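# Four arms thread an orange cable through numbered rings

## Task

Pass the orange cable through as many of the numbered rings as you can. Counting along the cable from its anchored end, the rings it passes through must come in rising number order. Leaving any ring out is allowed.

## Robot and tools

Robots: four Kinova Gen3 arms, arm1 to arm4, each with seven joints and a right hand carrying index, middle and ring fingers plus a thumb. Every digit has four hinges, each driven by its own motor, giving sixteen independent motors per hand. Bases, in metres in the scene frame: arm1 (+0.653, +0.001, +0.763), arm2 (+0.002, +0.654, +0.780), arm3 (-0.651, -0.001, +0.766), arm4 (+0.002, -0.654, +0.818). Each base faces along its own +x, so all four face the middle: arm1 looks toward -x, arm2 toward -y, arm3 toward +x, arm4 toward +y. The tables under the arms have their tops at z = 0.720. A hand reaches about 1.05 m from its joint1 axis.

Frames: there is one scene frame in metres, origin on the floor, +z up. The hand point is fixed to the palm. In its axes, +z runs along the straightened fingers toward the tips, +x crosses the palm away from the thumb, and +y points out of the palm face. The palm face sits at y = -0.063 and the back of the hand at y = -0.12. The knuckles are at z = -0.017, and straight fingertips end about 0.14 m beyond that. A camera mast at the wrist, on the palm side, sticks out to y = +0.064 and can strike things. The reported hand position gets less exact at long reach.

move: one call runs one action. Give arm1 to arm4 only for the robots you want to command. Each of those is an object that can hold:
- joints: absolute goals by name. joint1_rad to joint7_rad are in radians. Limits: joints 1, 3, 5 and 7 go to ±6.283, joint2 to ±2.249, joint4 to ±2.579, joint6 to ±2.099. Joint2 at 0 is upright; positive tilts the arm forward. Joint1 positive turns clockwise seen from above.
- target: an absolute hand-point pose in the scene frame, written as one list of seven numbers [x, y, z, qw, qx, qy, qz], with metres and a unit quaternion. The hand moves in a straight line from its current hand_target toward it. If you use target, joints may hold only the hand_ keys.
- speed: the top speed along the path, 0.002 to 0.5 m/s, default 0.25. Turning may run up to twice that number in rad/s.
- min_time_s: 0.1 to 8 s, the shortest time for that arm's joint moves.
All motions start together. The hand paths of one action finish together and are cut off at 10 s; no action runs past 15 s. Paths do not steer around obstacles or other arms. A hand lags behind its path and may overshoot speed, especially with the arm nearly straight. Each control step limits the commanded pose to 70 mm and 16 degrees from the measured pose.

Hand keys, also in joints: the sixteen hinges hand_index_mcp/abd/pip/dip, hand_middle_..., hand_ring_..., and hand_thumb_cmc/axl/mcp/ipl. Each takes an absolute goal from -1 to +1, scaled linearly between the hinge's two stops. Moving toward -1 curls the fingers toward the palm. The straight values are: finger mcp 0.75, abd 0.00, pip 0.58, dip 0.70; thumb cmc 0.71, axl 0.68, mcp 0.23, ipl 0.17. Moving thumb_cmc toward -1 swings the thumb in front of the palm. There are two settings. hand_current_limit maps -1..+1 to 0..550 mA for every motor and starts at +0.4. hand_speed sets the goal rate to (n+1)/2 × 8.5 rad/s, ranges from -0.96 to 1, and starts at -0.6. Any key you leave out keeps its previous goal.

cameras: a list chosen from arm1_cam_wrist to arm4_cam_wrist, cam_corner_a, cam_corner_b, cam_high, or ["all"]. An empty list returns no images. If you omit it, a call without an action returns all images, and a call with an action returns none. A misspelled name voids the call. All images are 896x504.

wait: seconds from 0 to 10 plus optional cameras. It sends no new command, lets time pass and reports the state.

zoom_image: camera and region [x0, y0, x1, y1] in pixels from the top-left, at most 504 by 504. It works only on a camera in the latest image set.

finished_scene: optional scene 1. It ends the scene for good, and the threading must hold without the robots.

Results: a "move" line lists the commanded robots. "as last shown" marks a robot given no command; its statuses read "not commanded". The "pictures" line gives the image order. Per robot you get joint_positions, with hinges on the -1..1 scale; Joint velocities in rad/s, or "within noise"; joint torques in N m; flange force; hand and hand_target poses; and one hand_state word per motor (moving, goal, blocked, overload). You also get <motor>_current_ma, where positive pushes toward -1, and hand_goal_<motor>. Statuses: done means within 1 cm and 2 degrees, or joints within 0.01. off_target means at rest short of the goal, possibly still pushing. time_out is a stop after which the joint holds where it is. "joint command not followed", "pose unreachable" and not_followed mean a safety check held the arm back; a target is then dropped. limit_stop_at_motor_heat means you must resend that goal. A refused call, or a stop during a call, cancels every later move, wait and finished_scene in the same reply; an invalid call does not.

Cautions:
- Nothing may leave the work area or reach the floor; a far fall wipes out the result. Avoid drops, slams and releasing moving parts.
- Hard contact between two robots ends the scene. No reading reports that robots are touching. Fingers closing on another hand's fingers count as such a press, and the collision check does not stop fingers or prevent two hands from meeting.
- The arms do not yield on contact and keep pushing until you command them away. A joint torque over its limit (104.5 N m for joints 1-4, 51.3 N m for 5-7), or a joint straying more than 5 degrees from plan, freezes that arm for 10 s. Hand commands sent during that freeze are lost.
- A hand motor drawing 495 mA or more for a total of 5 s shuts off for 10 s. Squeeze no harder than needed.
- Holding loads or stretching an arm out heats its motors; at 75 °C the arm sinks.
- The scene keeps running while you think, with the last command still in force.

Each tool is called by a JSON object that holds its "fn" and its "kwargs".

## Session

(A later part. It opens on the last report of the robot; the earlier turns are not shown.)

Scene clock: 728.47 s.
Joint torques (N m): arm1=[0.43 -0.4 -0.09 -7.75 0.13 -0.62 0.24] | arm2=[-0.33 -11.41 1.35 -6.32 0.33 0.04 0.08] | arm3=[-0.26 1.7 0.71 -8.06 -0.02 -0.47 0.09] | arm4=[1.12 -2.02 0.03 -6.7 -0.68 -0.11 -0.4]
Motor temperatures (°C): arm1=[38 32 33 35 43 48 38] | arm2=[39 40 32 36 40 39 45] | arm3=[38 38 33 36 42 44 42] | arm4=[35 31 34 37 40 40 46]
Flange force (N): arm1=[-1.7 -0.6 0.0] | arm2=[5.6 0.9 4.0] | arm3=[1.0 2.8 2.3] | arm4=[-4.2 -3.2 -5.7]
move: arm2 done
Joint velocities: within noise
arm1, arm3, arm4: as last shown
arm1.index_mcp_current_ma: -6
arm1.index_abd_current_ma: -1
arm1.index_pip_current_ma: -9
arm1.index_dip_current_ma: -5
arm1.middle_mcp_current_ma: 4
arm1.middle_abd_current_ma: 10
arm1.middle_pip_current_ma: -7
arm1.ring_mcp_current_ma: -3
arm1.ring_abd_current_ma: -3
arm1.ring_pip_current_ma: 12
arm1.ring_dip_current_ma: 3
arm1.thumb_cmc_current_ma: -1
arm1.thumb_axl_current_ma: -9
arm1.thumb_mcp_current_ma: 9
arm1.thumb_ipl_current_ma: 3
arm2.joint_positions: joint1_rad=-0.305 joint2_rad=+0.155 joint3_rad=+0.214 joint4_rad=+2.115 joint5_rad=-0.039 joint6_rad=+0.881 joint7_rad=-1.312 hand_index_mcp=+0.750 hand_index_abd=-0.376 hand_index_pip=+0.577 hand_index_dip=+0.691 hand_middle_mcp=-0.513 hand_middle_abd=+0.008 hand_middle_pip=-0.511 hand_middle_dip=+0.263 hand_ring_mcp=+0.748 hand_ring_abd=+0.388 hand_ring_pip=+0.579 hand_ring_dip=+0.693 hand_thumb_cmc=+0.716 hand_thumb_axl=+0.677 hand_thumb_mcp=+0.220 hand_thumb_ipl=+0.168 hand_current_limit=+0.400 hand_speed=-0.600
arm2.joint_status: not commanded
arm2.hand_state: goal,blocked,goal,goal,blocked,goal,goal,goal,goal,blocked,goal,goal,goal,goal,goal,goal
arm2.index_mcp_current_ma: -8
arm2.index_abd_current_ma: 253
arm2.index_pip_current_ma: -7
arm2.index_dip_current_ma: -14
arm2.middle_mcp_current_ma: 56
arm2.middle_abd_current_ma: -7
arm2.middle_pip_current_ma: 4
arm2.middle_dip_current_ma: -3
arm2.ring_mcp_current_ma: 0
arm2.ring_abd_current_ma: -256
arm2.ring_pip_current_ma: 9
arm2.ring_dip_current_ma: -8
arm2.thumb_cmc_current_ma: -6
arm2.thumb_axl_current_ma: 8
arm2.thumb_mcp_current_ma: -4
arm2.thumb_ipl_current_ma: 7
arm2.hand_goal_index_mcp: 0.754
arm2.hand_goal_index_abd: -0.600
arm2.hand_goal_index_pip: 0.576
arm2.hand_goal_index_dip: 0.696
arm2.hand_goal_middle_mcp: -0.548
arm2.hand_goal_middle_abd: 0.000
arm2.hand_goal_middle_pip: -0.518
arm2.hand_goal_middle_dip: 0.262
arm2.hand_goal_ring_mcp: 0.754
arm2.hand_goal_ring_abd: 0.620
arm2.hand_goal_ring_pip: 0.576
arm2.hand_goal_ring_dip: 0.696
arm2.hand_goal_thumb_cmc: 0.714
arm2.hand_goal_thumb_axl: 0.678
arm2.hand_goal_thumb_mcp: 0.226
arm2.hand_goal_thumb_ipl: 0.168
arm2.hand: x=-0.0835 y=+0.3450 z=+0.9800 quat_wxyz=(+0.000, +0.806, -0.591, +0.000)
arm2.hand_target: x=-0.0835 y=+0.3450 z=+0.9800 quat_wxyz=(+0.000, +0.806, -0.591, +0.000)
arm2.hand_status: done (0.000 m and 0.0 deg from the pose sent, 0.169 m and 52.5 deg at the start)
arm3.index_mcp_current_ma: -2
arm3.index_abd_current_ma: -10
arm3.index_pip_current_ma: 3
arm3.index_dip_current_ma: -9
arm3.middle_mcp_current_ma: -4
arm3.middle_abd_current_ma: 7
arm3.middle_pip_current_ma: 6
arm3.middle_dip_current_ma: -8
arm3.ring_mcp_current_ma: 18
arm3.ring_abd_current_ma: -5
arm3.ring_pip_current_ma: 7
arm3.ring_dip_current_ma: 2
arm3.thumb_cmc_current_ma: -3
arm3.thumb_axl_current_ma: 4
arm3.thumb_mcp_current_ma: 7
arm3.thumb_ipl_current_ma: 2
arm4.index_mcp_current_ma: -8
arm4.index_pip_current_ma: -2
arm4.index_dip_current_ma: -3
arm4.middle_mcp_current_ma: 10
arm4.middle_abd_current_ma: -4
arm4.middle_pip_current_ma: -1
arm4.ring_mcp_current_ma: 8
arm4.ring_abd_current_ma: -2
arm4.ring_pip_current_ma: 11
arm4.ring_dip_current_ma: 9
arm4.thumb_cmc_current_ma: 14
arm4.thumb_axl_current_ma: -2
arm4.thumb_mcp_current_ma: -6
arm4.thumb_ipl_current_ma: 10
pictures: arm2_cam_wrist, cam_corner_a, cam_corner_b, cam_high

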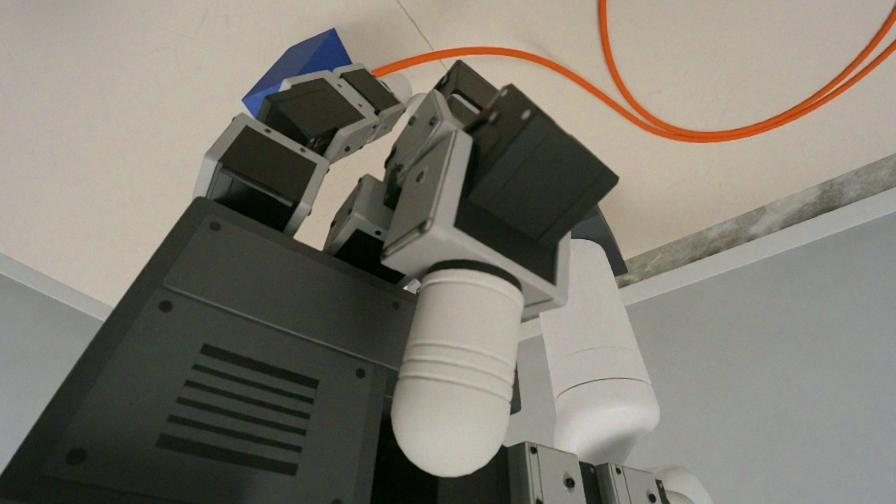

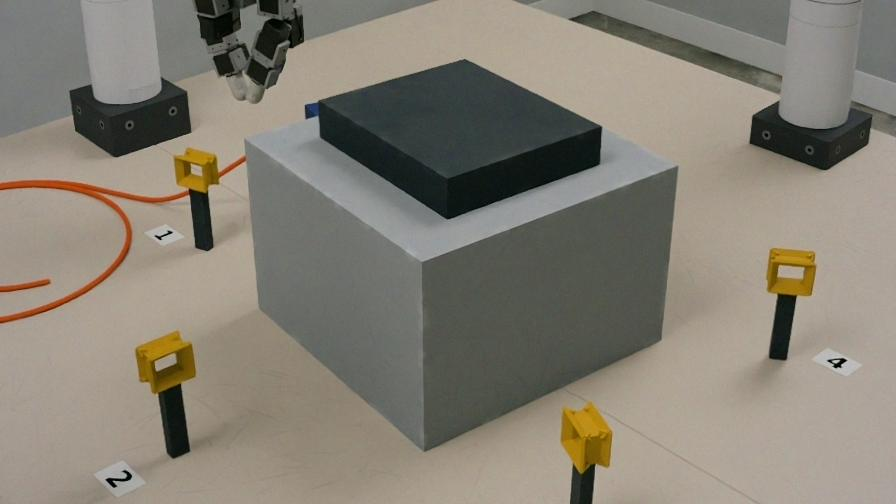

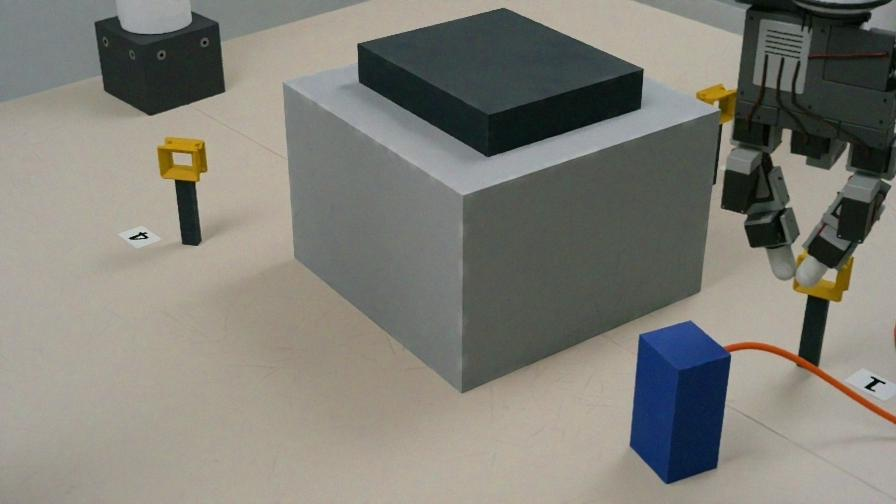

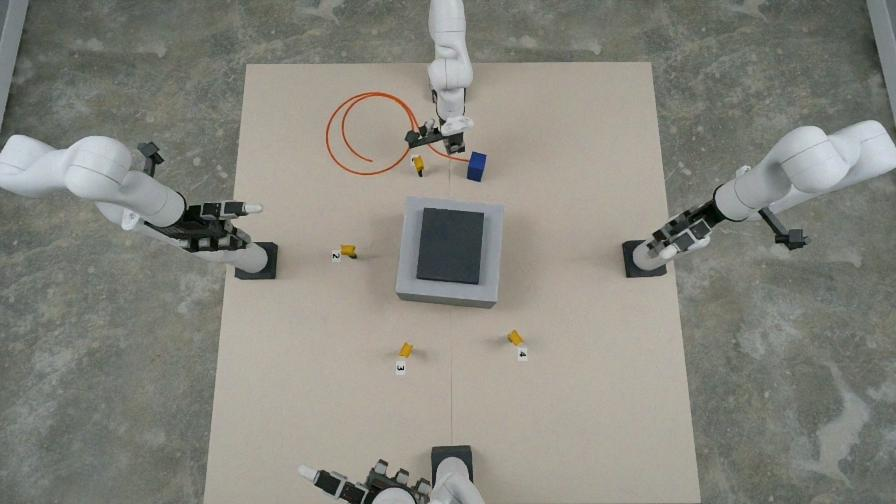

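{"fn": "move", "kwargs": {"arm2": {"target": [-0.3233, 0.354, 0.89, 0, 0.9336, 0.3584, 0], "speed": 0.4, "joints": {"hand_index_abd": -0.25, "hand_ring_abd": 0.25, "hand_middle_mcp": 0.068, "hand_middle_pip": 0.98, "hand_middle_dip": 0.98, "hand_middle_abd": -0.05, "hand_current_limit": 0.7}}}}

{"fn": "move", "kwargs": {"arm2": {"target": [-0.3233, 0.354, 0.8425, 0, 0.9336, 0.3584, 0], "speed": 0.1}, "cameras": ["arm2_cam_wrist", "cam_high"]}}

{"fn": "zoom_image", "kwargs": {"camera": "cam_high", "region": [300, 80, 420, 190]}}

{"fn": "zoom_image", "kwargs": {"camera": "arm2_cam_wrist", "region": [250, 0, 650, 300]}}

Scene clock: 804.57 s.
Joint torques (N m): arm1=[0.41 -0.45 -0.12 -7.68 0.09 -0.66 0.27] | arm2=[-0.44 -18.06 1.52 -5.42 0.16 0.06 0.08] | arm3=[-0.26 1.77 0.73 -8.13 -0.11 -0.54 0.11] | arm4=[1.13 -1.98 -0.01 -6.73 -0.71 -0.1 -0.41]
Motor temperatures (°C): arm1=[38 32 33 35 43 48 38] | arm2=[39 38 32 36 40 38 45] | arm3=[38 38 33 36 42 44 42] | arm4=[35 31 34 37 40 40 46]
Flange force (N): arm1=[-1.8 -0.7 -0.5] | arm2=[-4.4 -1.4 4.4] | arm3=[1.2 2.9 2.4] | arm4=[-4.1 -3.3 -5.5]
move: arm2 off_target
Joint velocities: within noise
arm1, arm3, arm4: as last shown
arm1.index_mcp_current_ma: -7
arm1.index_abd_current_ma: -2
arm1.index_pip_current_ma: -8
arm1.index_dip_current_ma: -2
arm1.middle_mcp_current_ma: 2
arm1.middle_abd_current_ma: 14
arm1.middle_pip_current_ma: -8
arm1.middle_dip_current_ma: 6
arm1.ring_abd_current_ma: -6
arm1.ring_pip_current_ma: 9
arm1.ring_dip_current_ma: -4
arm1.thumb_cmc_current_ma: 4
arm1.thumb_axl_current_ma: -12
arm1.thumb_mcp_current_ma: 14
arm1.thumb_ipl_current_ma: 4
arm2.joint_positions: joint1_rad=+0.889 joint2_rad=+0.542 joint3_rad=+0.071 joint4_rad=+1.873 joint5_rad=-0.045 joint6_rad=+0.729 joint7_rad=+1.738 hand_index_mcp=+0.751 hand_index_abd=-0.248 hand_index_pip=+0.577 hand_index_dip=+0.691 hand_middle_mcp=+0.088 hand_middle_abd=-0.045 hand_middle_pip=+0.969 hand_middle_dip=+0.975 hand_ring_mcp=+0.748 hand_ring_abd=+0.247 hand_ring_pip=+0.571 hand_ring_dip=+0.693 hand_thumb_cmc=+0.708 hand_thumb_axl=+0.677 hand_thumb_mcp=+0.220 hand_thumb_ipl=+0.168 hand_current_limit=+0.700 hand_speed=-0.600
arm2.joint_status: hand_middle_mcp off_target (ended at +0.088, target +0.068); the others done
arm2.hand_state: goal,goal,goal,goal,blocked,goal,goal,goal,goal,goal,goal,goal,goal,goal,goal,goal
arm2.index_mcp_current_ma: -10
arm2.index_abd_current_ma: -5
arm2.index_pip_current_ma: -5
arm2.index_dip_current_ma: -12
arm2.middle_mcp_current_ma: 36
arm2.middle_abd_current_ma: -7
arm2.middle_pip_current_ma: -13
arm2.middle_dip_current_ma: -10
arm2.ring_mcp_current_ma: 4
arm2.ring_abd_current_ma: 10
arm2.ring_pip_current_ma: 4
arm2.ring_dip_current_ma: -9
arm2.thumb_cmc_current_ma: -13
arm2.thumb_axl_current_ma: 4
arm2.thumb_mcp_current_ma: 0
arm2.thumb_ipl_current_ma: 4
arm2.hand_goal_index_mcp: 0.754
arm2.hand_goal_index_abd: -0.250
arm2.hand_goal_index_pip: 0.576
arm2.hand_goal_index_dip: 0.696
arm2.hand_goal_middle_mcp: 0.068
arm2.hand_goal_middle_abd: -0.050
arm2.hand_goal_middle_pip: 0.980
arm2.hand_goal_middle_dip: 0.980
arm2.hand_goal_ring_mcp: 0.754
arm2.hand_goal_ring_abd: 0.250
arm2.hand_goal_ring_pip: 0.576
arm2.hand_goal_ring_dip: 0.696
arm2.hand_goal_thumb_cmc: 0.714
arm2.hand_goal_thumb_axl: 0.678
arm2.hand_goal_thumb_mcp: 0.226
arm2.hand_goal_thumb_ipl: 0.168
arm2.hand: x=-0.3233 y=+0.3540 z=+0.8900 quat_wxyz=(+0.000, +0.934, +0.358, +0.000)
arm2.hand_target: x=-0.3233 y=+0.3540 z=+0.8900 quat_wxyz=(+0.000, +0.934, +0.358, +0.000)
arm2.hand_status: done (0.000 m and 0.0 deg from the pose sent, 0.256 m and 114.5 deg at the start)
arm3.index_mcp_current_ma: -7
arm3.index_abd_current_ma: -8
arm3.index_pip_current_ma: 4
arm3.index_dip_current_ma: -7
arm3.middle_mcp_current_ma: 16
arm3.middle_abd_current_ma: 4
arm3.middle_pip_current_ma: -1
arm3.middle_dip_current_ma: -3
arm3.ring_mcp_current_ma: 1
arm3.ring_abd_current_ma: -9
arm3.ring_pip_current_ma: 3
arm3.ring_dip_current_ma: -2
arm3.thumb_cmc_current_ma: 7
arm3.thumb_axl_current_ma: 6
arm3.thumb_mcp_current_ma: 3
arm3.thumb_ipl_current_ma: -1
arm4.index_mcp_current_ma: -6
arm4.index_pip_current_ma: 5
arm4.index_dip_current_ma: 0
arm4.middle_mcp_current_ma: 14
arm4.middle_abd_current_ma: 2
arm4.middle_dip_current_ma: 6
arm4.ring_mcp_current_ma: 6
arm4.ring_abd_current_ma: 7
arm4.ring_pip_current_ma: 7
arm4.ring_dip_current_ma: 8
arm4.thumb_cmc_current_ma: 11
arm4.thumb_axl_current_ma: -6
arm4.thumb_mcp_current_ma: 3
arm4.thumb_ipl_current_ma: 1
pictures: none

Scene clock: 805.57 s.
Joint torques (N m): arm1=[0.41 -0.45 -0.12 -7.65 0.11 -0.63 0.24] | arm2=[-0.38 -18.7 1.54 -4.43 0.19 0.05 0.02] | arm3=[-0.2 1.72 0.77 -8.03 -0.06 -0.47 0.08] | arm4=[1.12 -1.99 0 -6.7 -0.7 -0.1 -0.39]
Motor temperatures (°C): arm1=[38 32 33 35 43 48 38] | arm2=[39 38 32 36 40 38 45] | arm3=[38 38 33 36 42 44 42] | arm4=[35 31 34 37 40 40 46]
Flange force (N): arm1=[-1.9 -0.8 -0.5] | arm2=[-4.1 -1.5 4.9] | arm3=[0.9 2.8 2.1] | arm4=[-4.1 -3.3 -5.6]
move: arm2 done
Joint velocities: within noise
arm1, arm3, arm4: as last shown
arm1.index_mcp_current_ma: -11
arm1.index_abd_current_ma: -3
arm1.index_pip_current_ma: -6
arm1.index_dip_current_ma: 0
arm1.middle_mcp_current_ma: 6
arm1.middle_abd_current_ma: 7
arm1.middle_pip_current_ma: -7
arm1.ring_mcp_current_ma: -7
arm1.ring_abd_current_ma: -1
arm1.ring_pip_current_ma: 15
arm1.ring_dip_current_ma: 4
arm1.thumb_cmc_current_ma: 6
arm1.thumb_axl_current_ma: -11
arm1.thumb_mcp_current_ma: 6
arm1.thumb_ipl_current_ma: 3
arm2.joint_positions: joint1_rad=+0.897 joint2_rad=+0.636 joint3_rad=+0.061 joint4_rad=+1.911 joint5_rad=-0.053 joint6_rad=+0.596 joint7_rad=+1.745 hand_index_mcp=+0.751 hand_index_abd=-0.248 hand_index_pip=+0.577 hand_index_dip=+0.691 hand_middle_mcp=+0.088 hand_middle_abd=-0.044 hand_middle_pip=+0.969 hand_middle_dip=+0.975 hand_ring_mcp=+0.748 hand_ring_abd=+0.247 hand_ring_pip=+0.571 hand_ring_dip=+0.693 hand_thumb_cmc=+0.708 hand_thumb_axl=+0.677 hand_thumb_mcp=+0.220 hand_thumb_ipl=+0.168 hand_current_limit=+0.700 hand_speed=-0.600
arm2.joint_status: not commanded
arm2.hand_state: goal,goal,goal,goal,blocked,goal,goal,goal,goal,goal,goal,goal,goal,goal,goal,goal
arm2.index_mcp_current_ma: -11
arm2.index_abd_current_ma: -5
arm2.index_pip_current_ma: -5
arm2.index_dip_current_ma: -7
arm2.middle_mcp_current_ma: 39
arm2.middle_abd_current_ma: -7
arm2.middle_pip_current_ma: -14
arm2.middle_dip_current_ma: -10
arm2.ring_mcp_current_ma: 5
arm2.ring_abd_current_ma: 5
arm2.ring_pip_current_ma: -2
arm2.ring_dip_current_ma: -7
arm2.thumb_cmc_current_ma: -13
arm2.thumb_axl_current_ma: 6
arm2.thumb_mcp_current_ma: -7
arm2.thumb_ipl_current_ma: 5
arm2.hand_goal_index_mcp: 0.754
arm2.hand_goal_index_abd: -0.250
arm2.hand_goal_index_pip: 0.576
arm2.hand_goal_index_dip: 0.696
arm2.hand_goal_middle_mcp: 0.068
arm2.hand_goal_middle_abd: -0.050
arm2.hand_goal_middle_pip: 0.980
arm2.hand_goal_middle_dip: 0.980
arm2.hand_goal_ring_mcp: 0.754
arm2.hand_goal_ring_abd: 0.250
arm2.hand_goal_ring_pip: 0.576
arm2.hand_goal_ring_dip: 0.696
arm2.hand_goal_thumb_cmc: 0.714
arm2.hand_goal_thumb_axl: 0.678
arm2.hand_goal_thumb_mcp: 0.226
arm2.hand_goal_thumb_ipl: 0.168
arm2.hand: x=-0.3233 y=+0.3540 z=+0.8425 quat_wxyz=(+0.000, +0.934, +0.358, +0.000)
arm2.hand_target: x=-0.3233 y=+0.3540 z=+0.8425 quat_wxyz=(+0.000, +0.934, +0.358, +0.000)
arm2.hand_status: done (0.000 m and 0.0 deg from the pose sent, 0.048 m and 0.0 deg at the start)
arm3.index_mcp_current_ma: -12
arm3.index_abd_current_ma: -13
arm3.index_pip_current_ma: 6
arm3.index_dip_current_ma: -3
arm3.middle_mcp_current_ma: 2
arm3.middle_abd_current_ma: 8
arm3.middle_pip_current_ma: 4
arm3.ring_mcp_current_ma: -2
arm3.ring_abd_current_ma: -13
arm3.ring_pip_current_ma: 8
arm3.ring_dip_current_ma: 0
arm3.thumb_cmc_current_ma: 5
arm3.thumb_axl_current_ma: 10
arm3.thumb_mcp_current_ma: -2
arm3.thumb_ipl_current_ma: 8
arm4.index_mcp_current_ma: -2
arm4.index_abd_current_ma: -1
arm4.index_dip_current_ma: 2
arm4.middle_mcp_current_ma: 12
arm4.middle_abd_current_ma: 6
arm4.middle_pip_current_ma: 6
arm4.middle_dip_current_ma: 5
arm4.ring_mcp_current_ma: 4
arm4.ring_abd_current_ma: 5
arm4.ring_pip_current_ma: 13
arm4.ring_dip_current_ma: 10
arm4.thumb_cmc_current_ma: 5
arm4.thumb_axl_current_ma: -7
arm4.thumb_mcp_current_ma: 1
arm4.thumb_ipl_current_ma: 14

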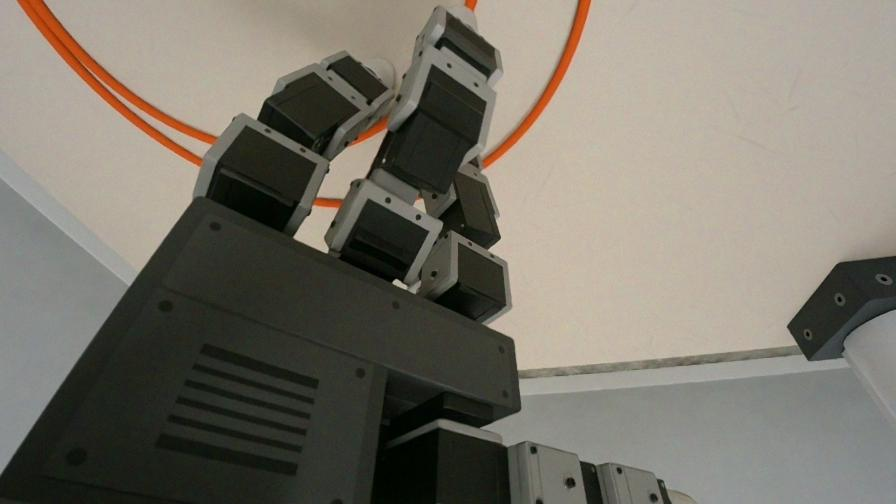

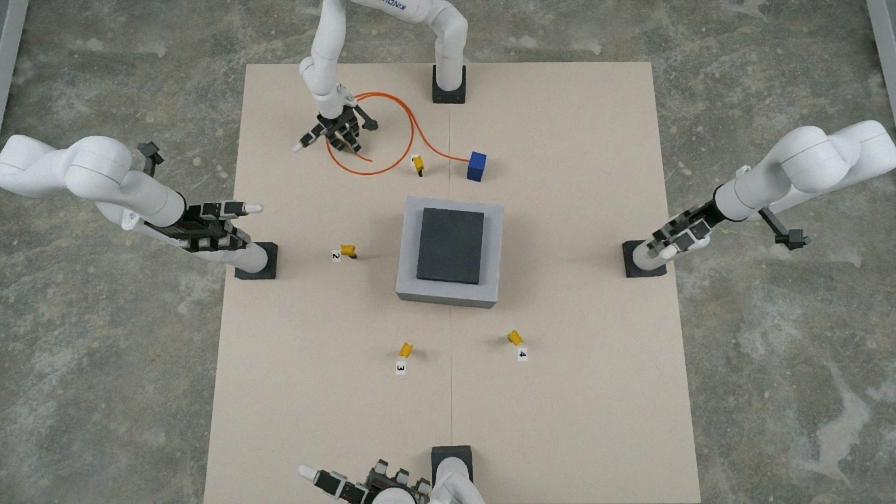

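Scaled by 4.200 from the camera's image (finer frame: 1280x720).

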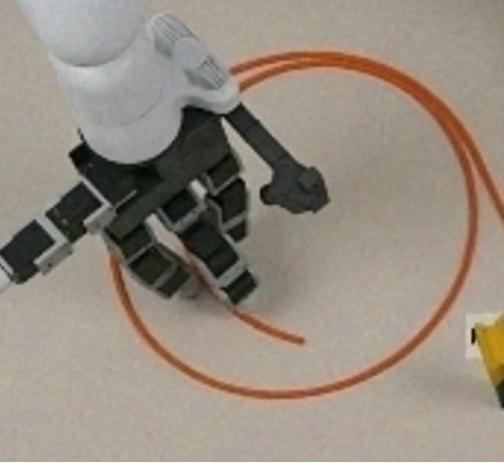

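Scaled by 1.260 from the camera's image (finer frame: 1280x720).

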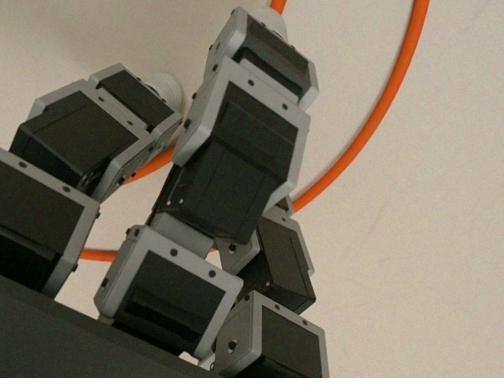

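{"fn": "move", "kwargs": {"arm2": {"target": [-0.3233, 0.354, 0.8392, 0, 0.9336, 0.3584, 0], "speed": 0.1, "joints": {"hand_index_abd": -0.34, "hand_ring_abd": 0.34}}}}

{"fn": "move", "kwargs": {"arm2": {"target": [-0.3233, 0.354, 0.8370, 0, 0.9336, 0.3584, 0], "speed": 0.05}}}

{"fn": "move", "kwargs": {"arm2": {"joints": {"hand_index_abd": -0.8, "hand_ring_abd": 0.8}}, "cameras": ["arm2_cam_wrist"]}}

{"fn": "zoom_image", "kwargs": {"camera": "arm2_cam_wrist", "region": [250, 0, 650, 300]}}

Scene clock: 812.43 s.
Joint torques (N m): arm1=[0.41 -0.39 -0.09 -7.67 0.09 -0.6 0.25] | arm2=[-0.27 -16.4 1.54 -2.63 0.26 0.6 0.08] | arm3=[-0.18 1.78 0.76 -8.02 -0.03 -0.49 0.07] | arm4=[1.11 -1.98 0 -6.67 -0.7 -0.1 -0.39]
Motor temperatures (°C): arm1=[38 32 33 35 43 48 38] | arm2=[39 38 32 36 40 38 45] | arm3=[38 38 33 36 42 44 42] | arm4=[35 31 34 37 40 40 46]
Flange force (N): arm1=[-1.8 -0.7 -0.3] | arm2=[-5.6 -1.4 0.4] | arm3=[1.1 2.9 2.1] | arm4=[-4.2 -3.3 -5.8]
move: arm2 done
Joint velocities: within noise
arm1.joint_positions: joint1_rad=-0.211 joint2_rad=-0.447 joint3_rad=-0.107 joint4_rad=+1.431 joint5_rad=-0.069 joint6_rad=+1.964 joint7_rad=+1.761 hand_index_mcp=+0.753 hand_index_abd=+0.000 hand_index_pip=+0.577 hand_index_dip=+0.696 hand_middle_mcp=+0.753 hand_middle_abd=+0.000 hand_middle_pip=+0.577 hand_middle_dip=+0.696 hand_ring_mcp=+0.753 hand_ring_abd=+0.000 hand_ring_pip=+0.577 hand_ring_dip=+0.696 hand_thumb_cmc=+0.714 hand_thumb_axl=+0.677 hand_thumb_mcp=+0.222 hand_thumb_ipl=+0.168 hand_current_limit=+0.400 hand_speed=-0.600
arm1.joint_status: not commanded
arm1.hand_state: goal,goal,goal,goal,goal,goal,goal,goal,goal,goal,overload,goal,goal,goal,goal,goal
arm1.index_mcp_current_ma: -8
arm1.index_abd_current_ma: -4
arm1.index_pip_current_ma: -6
arm1.index_dip_current_ma: -1
arm1.middle_mcp_current_ma: 2
arm1.middle_abd_current_ma: 10
arm1.middle_pip_current_ma: -5
arm1.middle_dip_current_ma: 5
arm1.ring_mcp_current_ma: -6
arm1.ring_abd_current_ma: -5
arm1.ring_pip_current_ma: 9
arm1.ring_dip_current_ma: 3
arm1.thumb_cmc_current_ma: 1
arm1.thumb_axl_current_ma: -10
arm1.thumb_mcp_current_ma: 9
arm1.thumb_ipl_current_ma: 2
arm1.hand_goal_index_mcp: 0.754
arm1.hand_goal_index_abd: 0.000
arm1.hand_goal_index_pip: 0.576
arm1.hand_goal_index_dip: 0.696
arm1.hand_goal_middle_mcp: 0.754
arm1.hand_goal_middle_abd: 0.000
arm1.hand_goal_middle_pip: 0.576
arm1.hand_goal_middle_dip: 0.696
arm1.hand_goal_ring_mcp: 0.754
arm1.hand_goal_ring_abd: 0.000
arm1.hand_goal_ring_pip: 0.576
arm1.hand_goal_ring_dip: 0.696
arm1.hand_goal_thumb_cmc: 0.714
arm1.hand_goal_thumb_axl: 0.678
arm1.hand_goal_thumb_mcp: 0.226
arm1.hand_goal_thumb_ipl: 0.168
arm1.hand: x=+0.5493 y=-0.1310 z=+1.3069 quat_wxyz=(+0.021, +0.954, +0.285, -0.090)
arm1.hand_target: x=+0.5493 y=-0.1310 z=+1.3069 quat_wxyz=(+0.021, +0.954, +0.285, -0.090)
arm1.hand_status: not commanded
arm2.joint_positions: joint1_rad=+0.898 joint2_rad=+0.643 joint3_rad=+0.060 joint4_rad=+1.913 joint5_rad=-0.053 joint6_rad=+0.588 joint7_rad=+1.745 hand_index_mcp=+0.750 hand_index_abd=-0.350 hand_index_pip=+0.577 hand_index_dip=+0.691 hand_middle_mcp=+0.088 hand_middle_abd=-0.044 hand_middle_pip=+0.969 hand_middle_dip=+0.975 hand_ring_mcp=+0.748 hand_ring_abd=+0.327 hand_ring_pip=+0.571 hand_ring_dip=+0.693 hand_thumb_cmc=+0.708 hand_thumb_axl=+0.677 hand_thumb_mcp=+0.220 hand_thumb_ipl=+0.168 hand_current_limit=+0.700 hand_speed=-0.600
arm2.joint_status: all done
arm2.hand_state: goal,goal,goal,goal,blocked,goal,goal,goal,goal,goal,goal,goal,goal,goal,goal,goal
arm2.index_mcp_current_ma: -5
arm2.index_abd_current_ma: -13
arm2.index_pip_current_ma: -4
arm2.index_dip_current_ma: -11
arm2.middle_mcp_current_ma: 35
arm2.middle_abd_current_ma: -10
arm2.middle_pip_current_ma: -13
arm2.middle_dip_current_ma: -10
arm2.ring_mcp_current_ma: 5
arm2.ring_abd_current_ma: 1
arm2.ring_pip_current_ma: -4
arm2.ring_dip_current_ma: -9
arm2.thumb_cmc_current_ma: -19
arm2.thumb_axl_current_ma: 6
arm2.thumb_mcp_current_ma: -5
arm2.thumb_ipl_current_ma: 10
arm2.hand_goal_index_mcp: 0.754
arm2.hand_goal_index_abd: -0.340
arm2.hand_goal_index_pip: 0.576
arm2.hand_goal_index_dip: 0.696
arm2.hand_goal_middle_mcp: 0.068
arm2.hand_goal_middle_abd: -0.050
arm2.hand_goal_middle_pip: 0.980
arm2.hand_goal_middle_dip: 0.980
arm2.hand_goal_ring_mcp: 0.754
arm2.hand_goal_ring_abd: 0.340
arm2.hand_goal_ring_pip: 0.576
arm2.hand_goal_ring_dip: 0.696
arm2.hand_goal_thumb_cmc: 0.714
arm2.hand_goal_thumb_axl: 0.678
arm2.hand_goal_thumb_mcp: 0.226
arm2.hand_goal_thumb_ipl: 0.168
arm2.hand: x=-0.3233 y=+0.3540 z=+0.8392 quat_wxyz=(+0.000, +0.934, +0.358, +0.000)
arm2.hand_target: x=-0.3233 y=+0.3540 z=+0.8392 quat_wxyz=(+0.000, +0.934, +0.358, +0.000)
arm2.hand_status: done (0.000 m and 0.0 deg from the pose sent, 0.003 m and 0.0 deg at the start)
arm3.joint_positions: joint1_rad=+0.363 joint2_rad=-0.467 joint3_rad=-0.108 joint4_rad=+1.513 joint5_rad=+0.015 joint6_rad=+2.002 joint7_rad=+1.866 hand_index_mcp=+0.753 hand_index_abd=+0.000 hand_index_pip=+0.577 hand_index_dip=+0.696 hand_middle_mcp=+0.753 hand_middle_abd=+0.000 hand_middle_pip=+0.577 hand_middle_dip=+0.696 hand_ring_mcp=+0.753 hand_ring_abd=+0.000 hand_ring_pip=+0.577 hand_ring_dip=+0.696 hand_thumb_cmc=+0.714 hand_thumb_axl=+0.677 hand_thumb_mcp=+0.224 hand_thumb_ipl=+0.168 hand_current_limit=+0.400 hand_speed=-0.600
arm3.joint_status: not commanded
arm3.hand_state: goal,goal,goal,goal,goal,goal,goal,goal,goal,goal,goal,goal,goal,goal,goal,goal
arm3.index_mcp_current_ma: -5
arm3.index_abd_current_ma: -12
arm3.index_pip_current_ma: 7
arm3.index_dip_current_ma: -11
arm3.middle_mcp_current_ma: 1
arm3.middle_abd_current_ma: -2
arm3.middle_pip_current_ma: -6
arm3.middle_dip_current_ma: 9
arm3.ring_mcp_current_ma: -2
arm3.ring_abd_current_ma: 1
arm3.ring_pip_current_ma: 8
arm3.ring_dip_current_ma: 0
arm3.thumb_cmc_current_ma: -3
arm3.thumb_axl_current_ma: 15
arm3.thumb_mcp_current_ma: 3
arm3.thumb_ipl_current_ma: 6
arm3.hand_goal_index_mcp: 0.754
arm3.hand_goal_index_abd: 0.000
arm3.hand_goal_index_pip: 0.576
arm3.hand_goal_index_dip: 0.696
arm3.hand_goal_middle_mcp: 0.754
arm3.hand_goal_middle_abd: 0.000
arm3.hand_goal_middle_pip: 0.576
arm3.hand_goal_middle_dip: 0.696
arm3.hand_goal_ring_mcp: 0.754
arm3.hand_goal_ring_abd: 0.000
arm3.hand_goal_ring_pip: 0.576
arm3.hand_goal_ring_dip: 0.696
arm3.hand_goal_thumb_cmc: 0.714
arm3.hand_goal_thumb_axl: 0.678
arm3.hand_goal_thumb_mcp: 0.226
arm3.hand_goal_thumb_ipl: 0.168
arm3.hand: x=-0.5296 y=+0.0367 z=+1.2789 quat_wxyz=(+0.036, -0.012, +0.998, -0.041)
arm3.hand_target: x=-0.5296 y=+0.0367 z=+1.2789 quat_wxyz=(+0.036, -0.012, +0.998, -0.041)
arm3.hand_status: not commanded
arm4.joint_positions: joint1_rad=-0.862 joint2_rad=-0.381 joint3_rad=-0.038 joint4_rad=+1.500 joint5_rad=-0.069 joint6_rad=+1.986 joint7_rad=+1.768 hand_index_mcp=+0.753 hand_index_abd=+0.000 hand_index_pip=+0.577 hand_index_dip=+0.696 hand_middle_mcp=+0.753 hand_middle_abd=+0.000 hand_middle_pip=+0.577 hand_middle_dip=+0.696 hand_ring_mcp=+0.753 hand_ring_abd=+0.000 hand_ring_pip=+0.577 hand_ring_dip=+0.696 hand_thumb_cmc=+0.714 hand_thumb_axl=+0.677 hand_thumb_mcp=+0.221 hand_thumb_ipl=+0.168 hand_current_limit=+0.400 hand_speed=-0.600
arm4.joint_status: not commanded
arm4.hand_state: goal,goal,goal,goal,goal,goal,goal,goal,goal,goal,goal,goal,goal,goal,goal,goal
arm4.index_mcp_current_ma: -9
arm4.index_abd_current_ma: -1
arm4.index_pip_current_ma: 10
arm4.index_dip_current_ma: 4
arm4.middle_mcp_current_ma: 4
arm4.middle_abd_current_ma: 8
arm4.middle_pip_current_ma: 2
arm4.middle_dip_current_ma: 1
arm4.ring_mcp_current_ma: 1
arm4.ring_abd_current_ma: 1
arm4.ring_pip_current_ma: 4
arm4.ring_dip_current_ma: 6
arm4.thumb_cmc_current_ma: 13
arm4.thumb_axl_current_ma: -12
arm4.thumb_mcp_current_ma: 3
arm4.thumb_ipl_current_ma: 0
arm4.hand_goal_index_mcp: 0.754
arm4.hand_goal_index_abd: 0.000
arm4.hand_goal_index_pip: 0.576
arm4.hand_goal_index_dip: 0.696
arm4.hand_goal_middle_mcp: 0.754
arm4.hand_goal_middle_abd: 0.000
arm4.hand_goal_middle_pip: 0.576
arm4.hand_goal_middle_dip: 0.696
arm4.hand_goal_ring_mcp: 0.754
arm4.hand_goal_ring_abd: 0.000
arm4.hand_goal_ring_pip: 0.576
arm4.hand_goal_ring_dip: 0.696
arm4.hand_goal_thumb_cmc: 0.714
arm4.hand_goal_thumb_axl: 0.678
arm4.hand_goal_thumb_mcp: 0.226
arm4.hand_goal_thumb_ipl: 0.168
arm4.hand: x=-0.1602 y=-0.6403 z=+1.3350 quat_wxyz=(-0.013, -0.978, +0.206, +0.028)
arm4.hand_target: x=-0.1602 y=-0.6403 z=+1.3350 quat_wxyz=(-0.013, -0.978, +0.206, +0.028)
arm4.hand_status: not commanded
pictures: none

Scene clock: 813.40 s.
Joint torques (N m): arm1=[0.4 -0.4 -0.09 -7.68 0.1 -0.63 0.27] | arm2=[-1.02 -5.59 0.37 -3.45 -0.14 -3.4 -0.04] | arm3=[-0.17 1.77 0.72 -8.09 -0.08 -0.43 0.12] | arm4=[1.12 -1.98 0.03 -6.71 -0.7 -0.09 -0.39]
Motor temperatures (°C): arm1=[38 32 33 35 43 48 38] | arm2=[39 38 32 36 40 38 45] | arm3=[38 38 33 36 42 44 42] | arm4=[35 31 34 37 40 40 46]
Flange force (N): arm1=[-1.8 -0.6 -0.3] | arm2=[4.4 -1.8 -32.8] | arm3=[1.1 2.8 2.6] | arm4=[-4.1 -3.1 -5.6]
move: arm2 done
Joint velocities: within noise
arm1, arm3, arm4: as last shown
arm1.index_abd_current_ma: 1
arm1.index_pip_current_ma: -9
arm1.index_dip_current_ma: 3
arm1.middle_abd_current_ma: 7
arm1.middle_pip_current_ma: -9
arm1.middle_dip_current_ma: 8
arm1.ring_mcp_current_ma: -3
arm1.ring_abd_current_ma: -1
arm1.ring_pip_current_ma: 7
arm1.ring_dip_current_ma: 0
arm1.thumb_cmc_current_ma: 4
arm1.thumb_axl_current_ma: -9
arm1.thumb_mcp_current_ma: 11
arm1.thumb_ipl_current_ma: -1
arm2.joint_positions: joint1_rad=+0.898 joint2_rad=+0.647 joint3_rad=+0.060 joint4_rad=+1.915 joint5_rad=-0.053 joint6_rad=+0.582 joint7_rad=+1.746 hand_index_mcp=+0.750 hand_index_abd=-0.372 hand_index_pip=+0.576 hand_index_dip=+0.690 hand_middle_mcp=+0.088 hand_middle_abd=-0.044 hand_middle_pip=+0.969 hand_middle_dip=+0.975 hand_ring_mcp=+0.748 hand_ring_abd=+0.333 hand_ring_pip=+0.571 hand_ring_dip=+0.692 hand_thumb_cmc=+0.708 hand_thumb_axl=+0.677 hand_thumb_mcp=+0.220 hand_thumb_ipl=+0.168 hand_current_limit=+0.700 hand_speed=-0.600
arm2.joint_status: not commanded
arm2.hand_state: goal,blocked,goal,goal,blocked,goal,goal,goal,goal,goal,goal,goal,goal,goal,goal,goal
arm2.index_mcp_current_ma: -9
arm2.index_abd_current_ma: -27
arm2.index_pip_current_ma: -3
arm2.index_dip_current_ma: -11
arm2.middle_mcp_current_ma: 32
arm2.middle_abd_current_ma: -7
arm2.middle_pip_current_ma: -13
arm2.middle_dip_current_ma: -12
arm2.ring_mcp_current_ma: 2
arm2.ring_abd_current_ma: 5
arm2.ring_pip_current_ma: 2
arm2.ring_dip_current_ma: -7
arm2.thumb_cmc_current_ma: -12
arm2.thumb_axl_current_ma: 11
arm2.thumb_mcp_current_ma: -5
arm2.thumb_ipl_current_ma: 8
arm2.hand_goal_index_mcp: 0.754
arm2.hand_goal_index_abd: -0.340
arm2.hand_goal_index_pip: 0.576
arm2.hand_goal_index_dip: 0.696
arm2.hand_goal_middle_mcp: 0.068
arm2.hand_goal_middle_abd: -0.050
arm2.hand_goal_middle_pip: 0.980
arm2.hand_goal_middle_dip: 0.980
arm2.hand_goal_ring_mcp: 0.754
arm2.hand_goal_ring_abd: 0.340
arm2.hand_goal_ring_pip: 0.576
arm2.hand_goal_ring_dip: 0.696
arm2.hand_goal_thumb_cmc: 0.714
arm2.hand_goal_thumb_axl: 0.678
arm2.hand_goal_thumb_mcp: 0.226
arm2.hand_goal_thumb_ipl: 0.168
arm2.hand: x=-0.3233 y=+0.3540 z=+0.8370 quat_wxyz=(+0.000, +0.934, +0.358, +0.000)
arm2.hand_target: x=-0.3233 y=+0.3540 z=+0.8370 quat_wxyz=(+0.000, +0.934, +0.358, +0.000)
arm2.hand_status: done (0.000 m and 0.0 deg from the pose sent, 0.002 m and 0.0 deg at the start)
arm3.index_mcp_current_ma: -8
arm3.index_abd_current_ma: -14
arm3.index_pip_current_ma: 9
arm3.index_dip_current_ma: -5
arm3.middle_mcp_current_ma: 11
arm3.middle_abd_current_ma: -1
arm3.middle_pip_current_ma: -4
arm3.middle_dip_current_ma: -1
arm3.ring_mcp_current_ma: 8
arm3.ring_abd_current_ma: -1
arm3.ring_dip_current_ma: -3
arm3.thumb_cmc_current_ma: -1
arm3.thumb_axl_current_ma: -1
arm3.thumb_mcp_current_ma: -1
arm3.thumb_ipl_current_ma: 2
arm4.index_mcp_current_ma: -6
arm4.index_abd_current_ma: -3
arm4.index_pip_current_ma: -1
arm4.index_dip_current_ma: 0
arm4.middle_mcp_current_ma: 9
arm4.middle_abd_current_ma: 3
arm4.middle_pip_current_ma: 5
arm4.middle_dip_current_ma: 5
arm4.ring_mcp_current_ma: 2
arm4.ring_abd_current_ma: 3
arm4.ring_pip_current_ma: 1
arm4.ring_dip_current_ma: 13
arm4.thumb_cmc_current_ma: 5
arm4.thumb_axl_current_ma: -3
arm4.thumb_mcp_current_ma: -5
arm4.thumb_ipl_current_ma: 2
pictures: none

Scene clock: 814.13 s.
Joint torques (N m): arm1=[0.42 -0.42 -0.16 -7.69 0.14 -0.63 0.28] | arm2=[-1.26 -8.98 0.17 -6.63 -0.36 -4.68 -0.02] | arm3=[-0.22 1.71 0.76 -8.1 -0.06 -0.46 0.09] | arm4=[1.12 -1.94 -0.02 -6.66 -0.7 -0.1 -0.38]
Motor temperatures (°C): arm1=[38 32 33 35 43 48 38] | arm2=[39 38 32 36 40 38 45] | arm3=[38 38 33 36 42 44 42] | arm4=[35 31 34 37 40 40 46]
Flange force (N): arm1=[-1.8 -0.8 -0.3] | arm2=[7.9 -1.6 -27.3] | arm3=[1.0 2.8 2.5] | arm4=[-4.1 -3.3 -5.7]
move: arm2 off_target
Joint velocities: within noise
arm1, arm3, arm4: as last shown
arm1.index_mcp_current_ma: -4
arm1.index_abd_current_ma: -3
arm1.index_pip_current_ma: -7
arm1.index_dip_current_ma: 2
arm1.middle_mcp_current_ma: -3
arm1.middle_abd_current_ma: 11
arm1.middle_pip_current_ma: -10
arm1.middle_dip_current_ma: 9
arm1.ring_abd_current_ma: -6
arm1.ring_pip_current_ma: 11
arm1.ring_dip_current_ma: -2
arm1.thumb_cmc_current_ma: 6
arm1.thumb_axl_current_ma: -13
arm1.thumb_mcp_current_ma: 9
arm1.thumb_ipl_current_ma: 5
arm2.joint_positions: joint1_rad=+0.898 joint2_rad=+0.647 joint3_rad=+0.060 joint4_rad=+1.915 joint5_rad=-0.053 joint6_rad=+0.582 joint7_rad=+1.746 hand_index_mcp=+0.750 hand_index_abd=-0.405 hand_index_pip=+0.577 hand_index_dip=+0.690 hand_middle_mcp=+0.088 hand_middle_abd=-0.044 hand_middle_pip=+0.969 hand_middle_dip=+0.975 hand_ring_mcp=+0.748 hand_ring_abd=+0.345 hand_ring_pip=+0.572 hand_ring_dip=+0.692 hand_thumb_cmc=+0.708 hand_thumb_axl=+0.677 hand_thumb_mcp=+0.220 hand_thumb_ipl=+0.168 hand_current_limit=+0.700 hand_speed=-0.600
arm2.joint_status: hand_index_abd off_target (ended at -0.405, target -0.800); hand_ring_abd off_target (ended at +0.345, target +0.800)
arm2.hand_state: goal,blocked,goal,goal,blocked,goal,goal,goal,goal,blocked,goal,goal,goal,goal,goal,goal
arm2.index_mcp_current_ma: -9
arm2.index_abd_current_ma: 467
arm2.index_pip_current_ma: -4
arm2.index_dip_current_ma: -9
arm2.middle_mcp_current_ma: 32
arm2.middle_abd_current_ma: -5
arm2.middle_pip_current_ma: -11
arm2.middle_dip_current_ma: -11
arm2.ring_mcp_current_ma: 2
arm2.ring_abd_current_ma: -460
arm2.ring_pip_current_ma: 2
arm2.ring_dip_current_ma: -4
arm2.thumb_cmc_current_ma: -11
arm2.thumb_axl_current_ma: 10
arm2.thumb_mcp_current_ma: -1
arm2.thumb_ipl_current_ma: 1
arm2.hand_goal_index_mcp: 0.754
arm2.hand_goal_index_abd: -0.800
arm2.hand_goal_index_pip: 0.576
arm2.hand_goal_index_dip: 0.696
arm2.hand_goal_middle_mcp: 0.068
arm2.hand_goal_middle_abd: -0.050
arm2.hand_goal_middle_pip: 0.980
arm2.hand_goal_middle_dip: 0.980
arm2.hand_goal_ring_mcp: 0.754
arm2.hand_goal_ring_abd: 0.800
arm2.hand_goal_ring_pip: 0.576
arm2.hand_goal_ring_dip: 0.696
arm2.hand_goal_thumb_cmc: 0.714
arm2.hand_goal_thumb_axl: 0.678
arm2.hand_goal_thumb_mcp: 0.226
arm2.hand_goal_thumb_ipl: 0.168
arm2.hand: x=-0.3233 y=+0.3540 z=+0.8370 quat_wxyz=(+0.000, +0.934, +0.358, +0.000)
arm2.hand_target: x=-0.3233 y=+0.3540 z=+0.8370 quat_wxyz=(+0.000, +0.934, +0.358, +0.000)
arm2.hand_status: not commanded
arm3.index_mcp_current_ma: -16
arm3.index_abd_current_ma: -12
arm3.index_pip_current_ma: -1
arm3.middle_mcp_current_ma: 8
arm3.middle_abd_current_ma: 1
arm3.middle_pip_current_ma: 5
arm3.middle_dip_current_ma: -4
arm3.ring_mcp_current_ma: 6
arm3.ring_abd_current_ma: -8
arm3.ring_pip_current_ma: 5
arm3.ring_dip_current_ma: -1
arm3.thumb_cmc_current_ma: -6
arm3.thumb_axl_current_ma: 5
arm3.thumb_mcp_current_ma: -5
arm3.thumb_ipl_current_ma: 8
arm4.index_mcp_current_ma: -3
arm4.index_abd_current_ma: -4
arm4.index_pip_current_ma: 12
arm4.index_dip_current_ma: -2
arm4.middle_mcp_current_ma: 11
arm4.middle_abd_current_ma: 10
arm4.middle_dip_current_ma: 7
arm4.ring_mcp_current_ma: 7
arm4.ring_abd_current_ma: 1
arm4.ring_pip_current_ma: 9
arm4.ring_dip_current_ma: 1
arm4.thumb_cmc_current_ma: 20
arm4.thumb_axl_current_ma: -6
arm4.thumb_mcp_current_ma: 2
arm4.thumb_ipl_current_ma: 3

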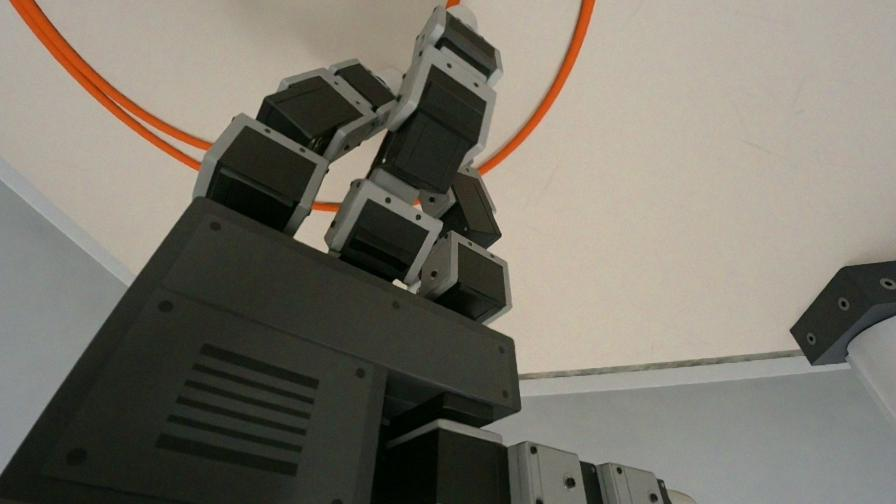

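Scaled by 1.260 from the camera's image (finer frame: 1280x720).

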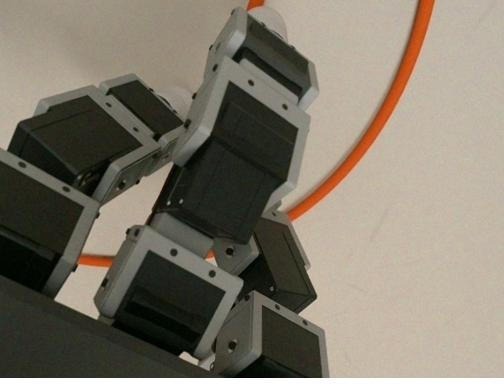

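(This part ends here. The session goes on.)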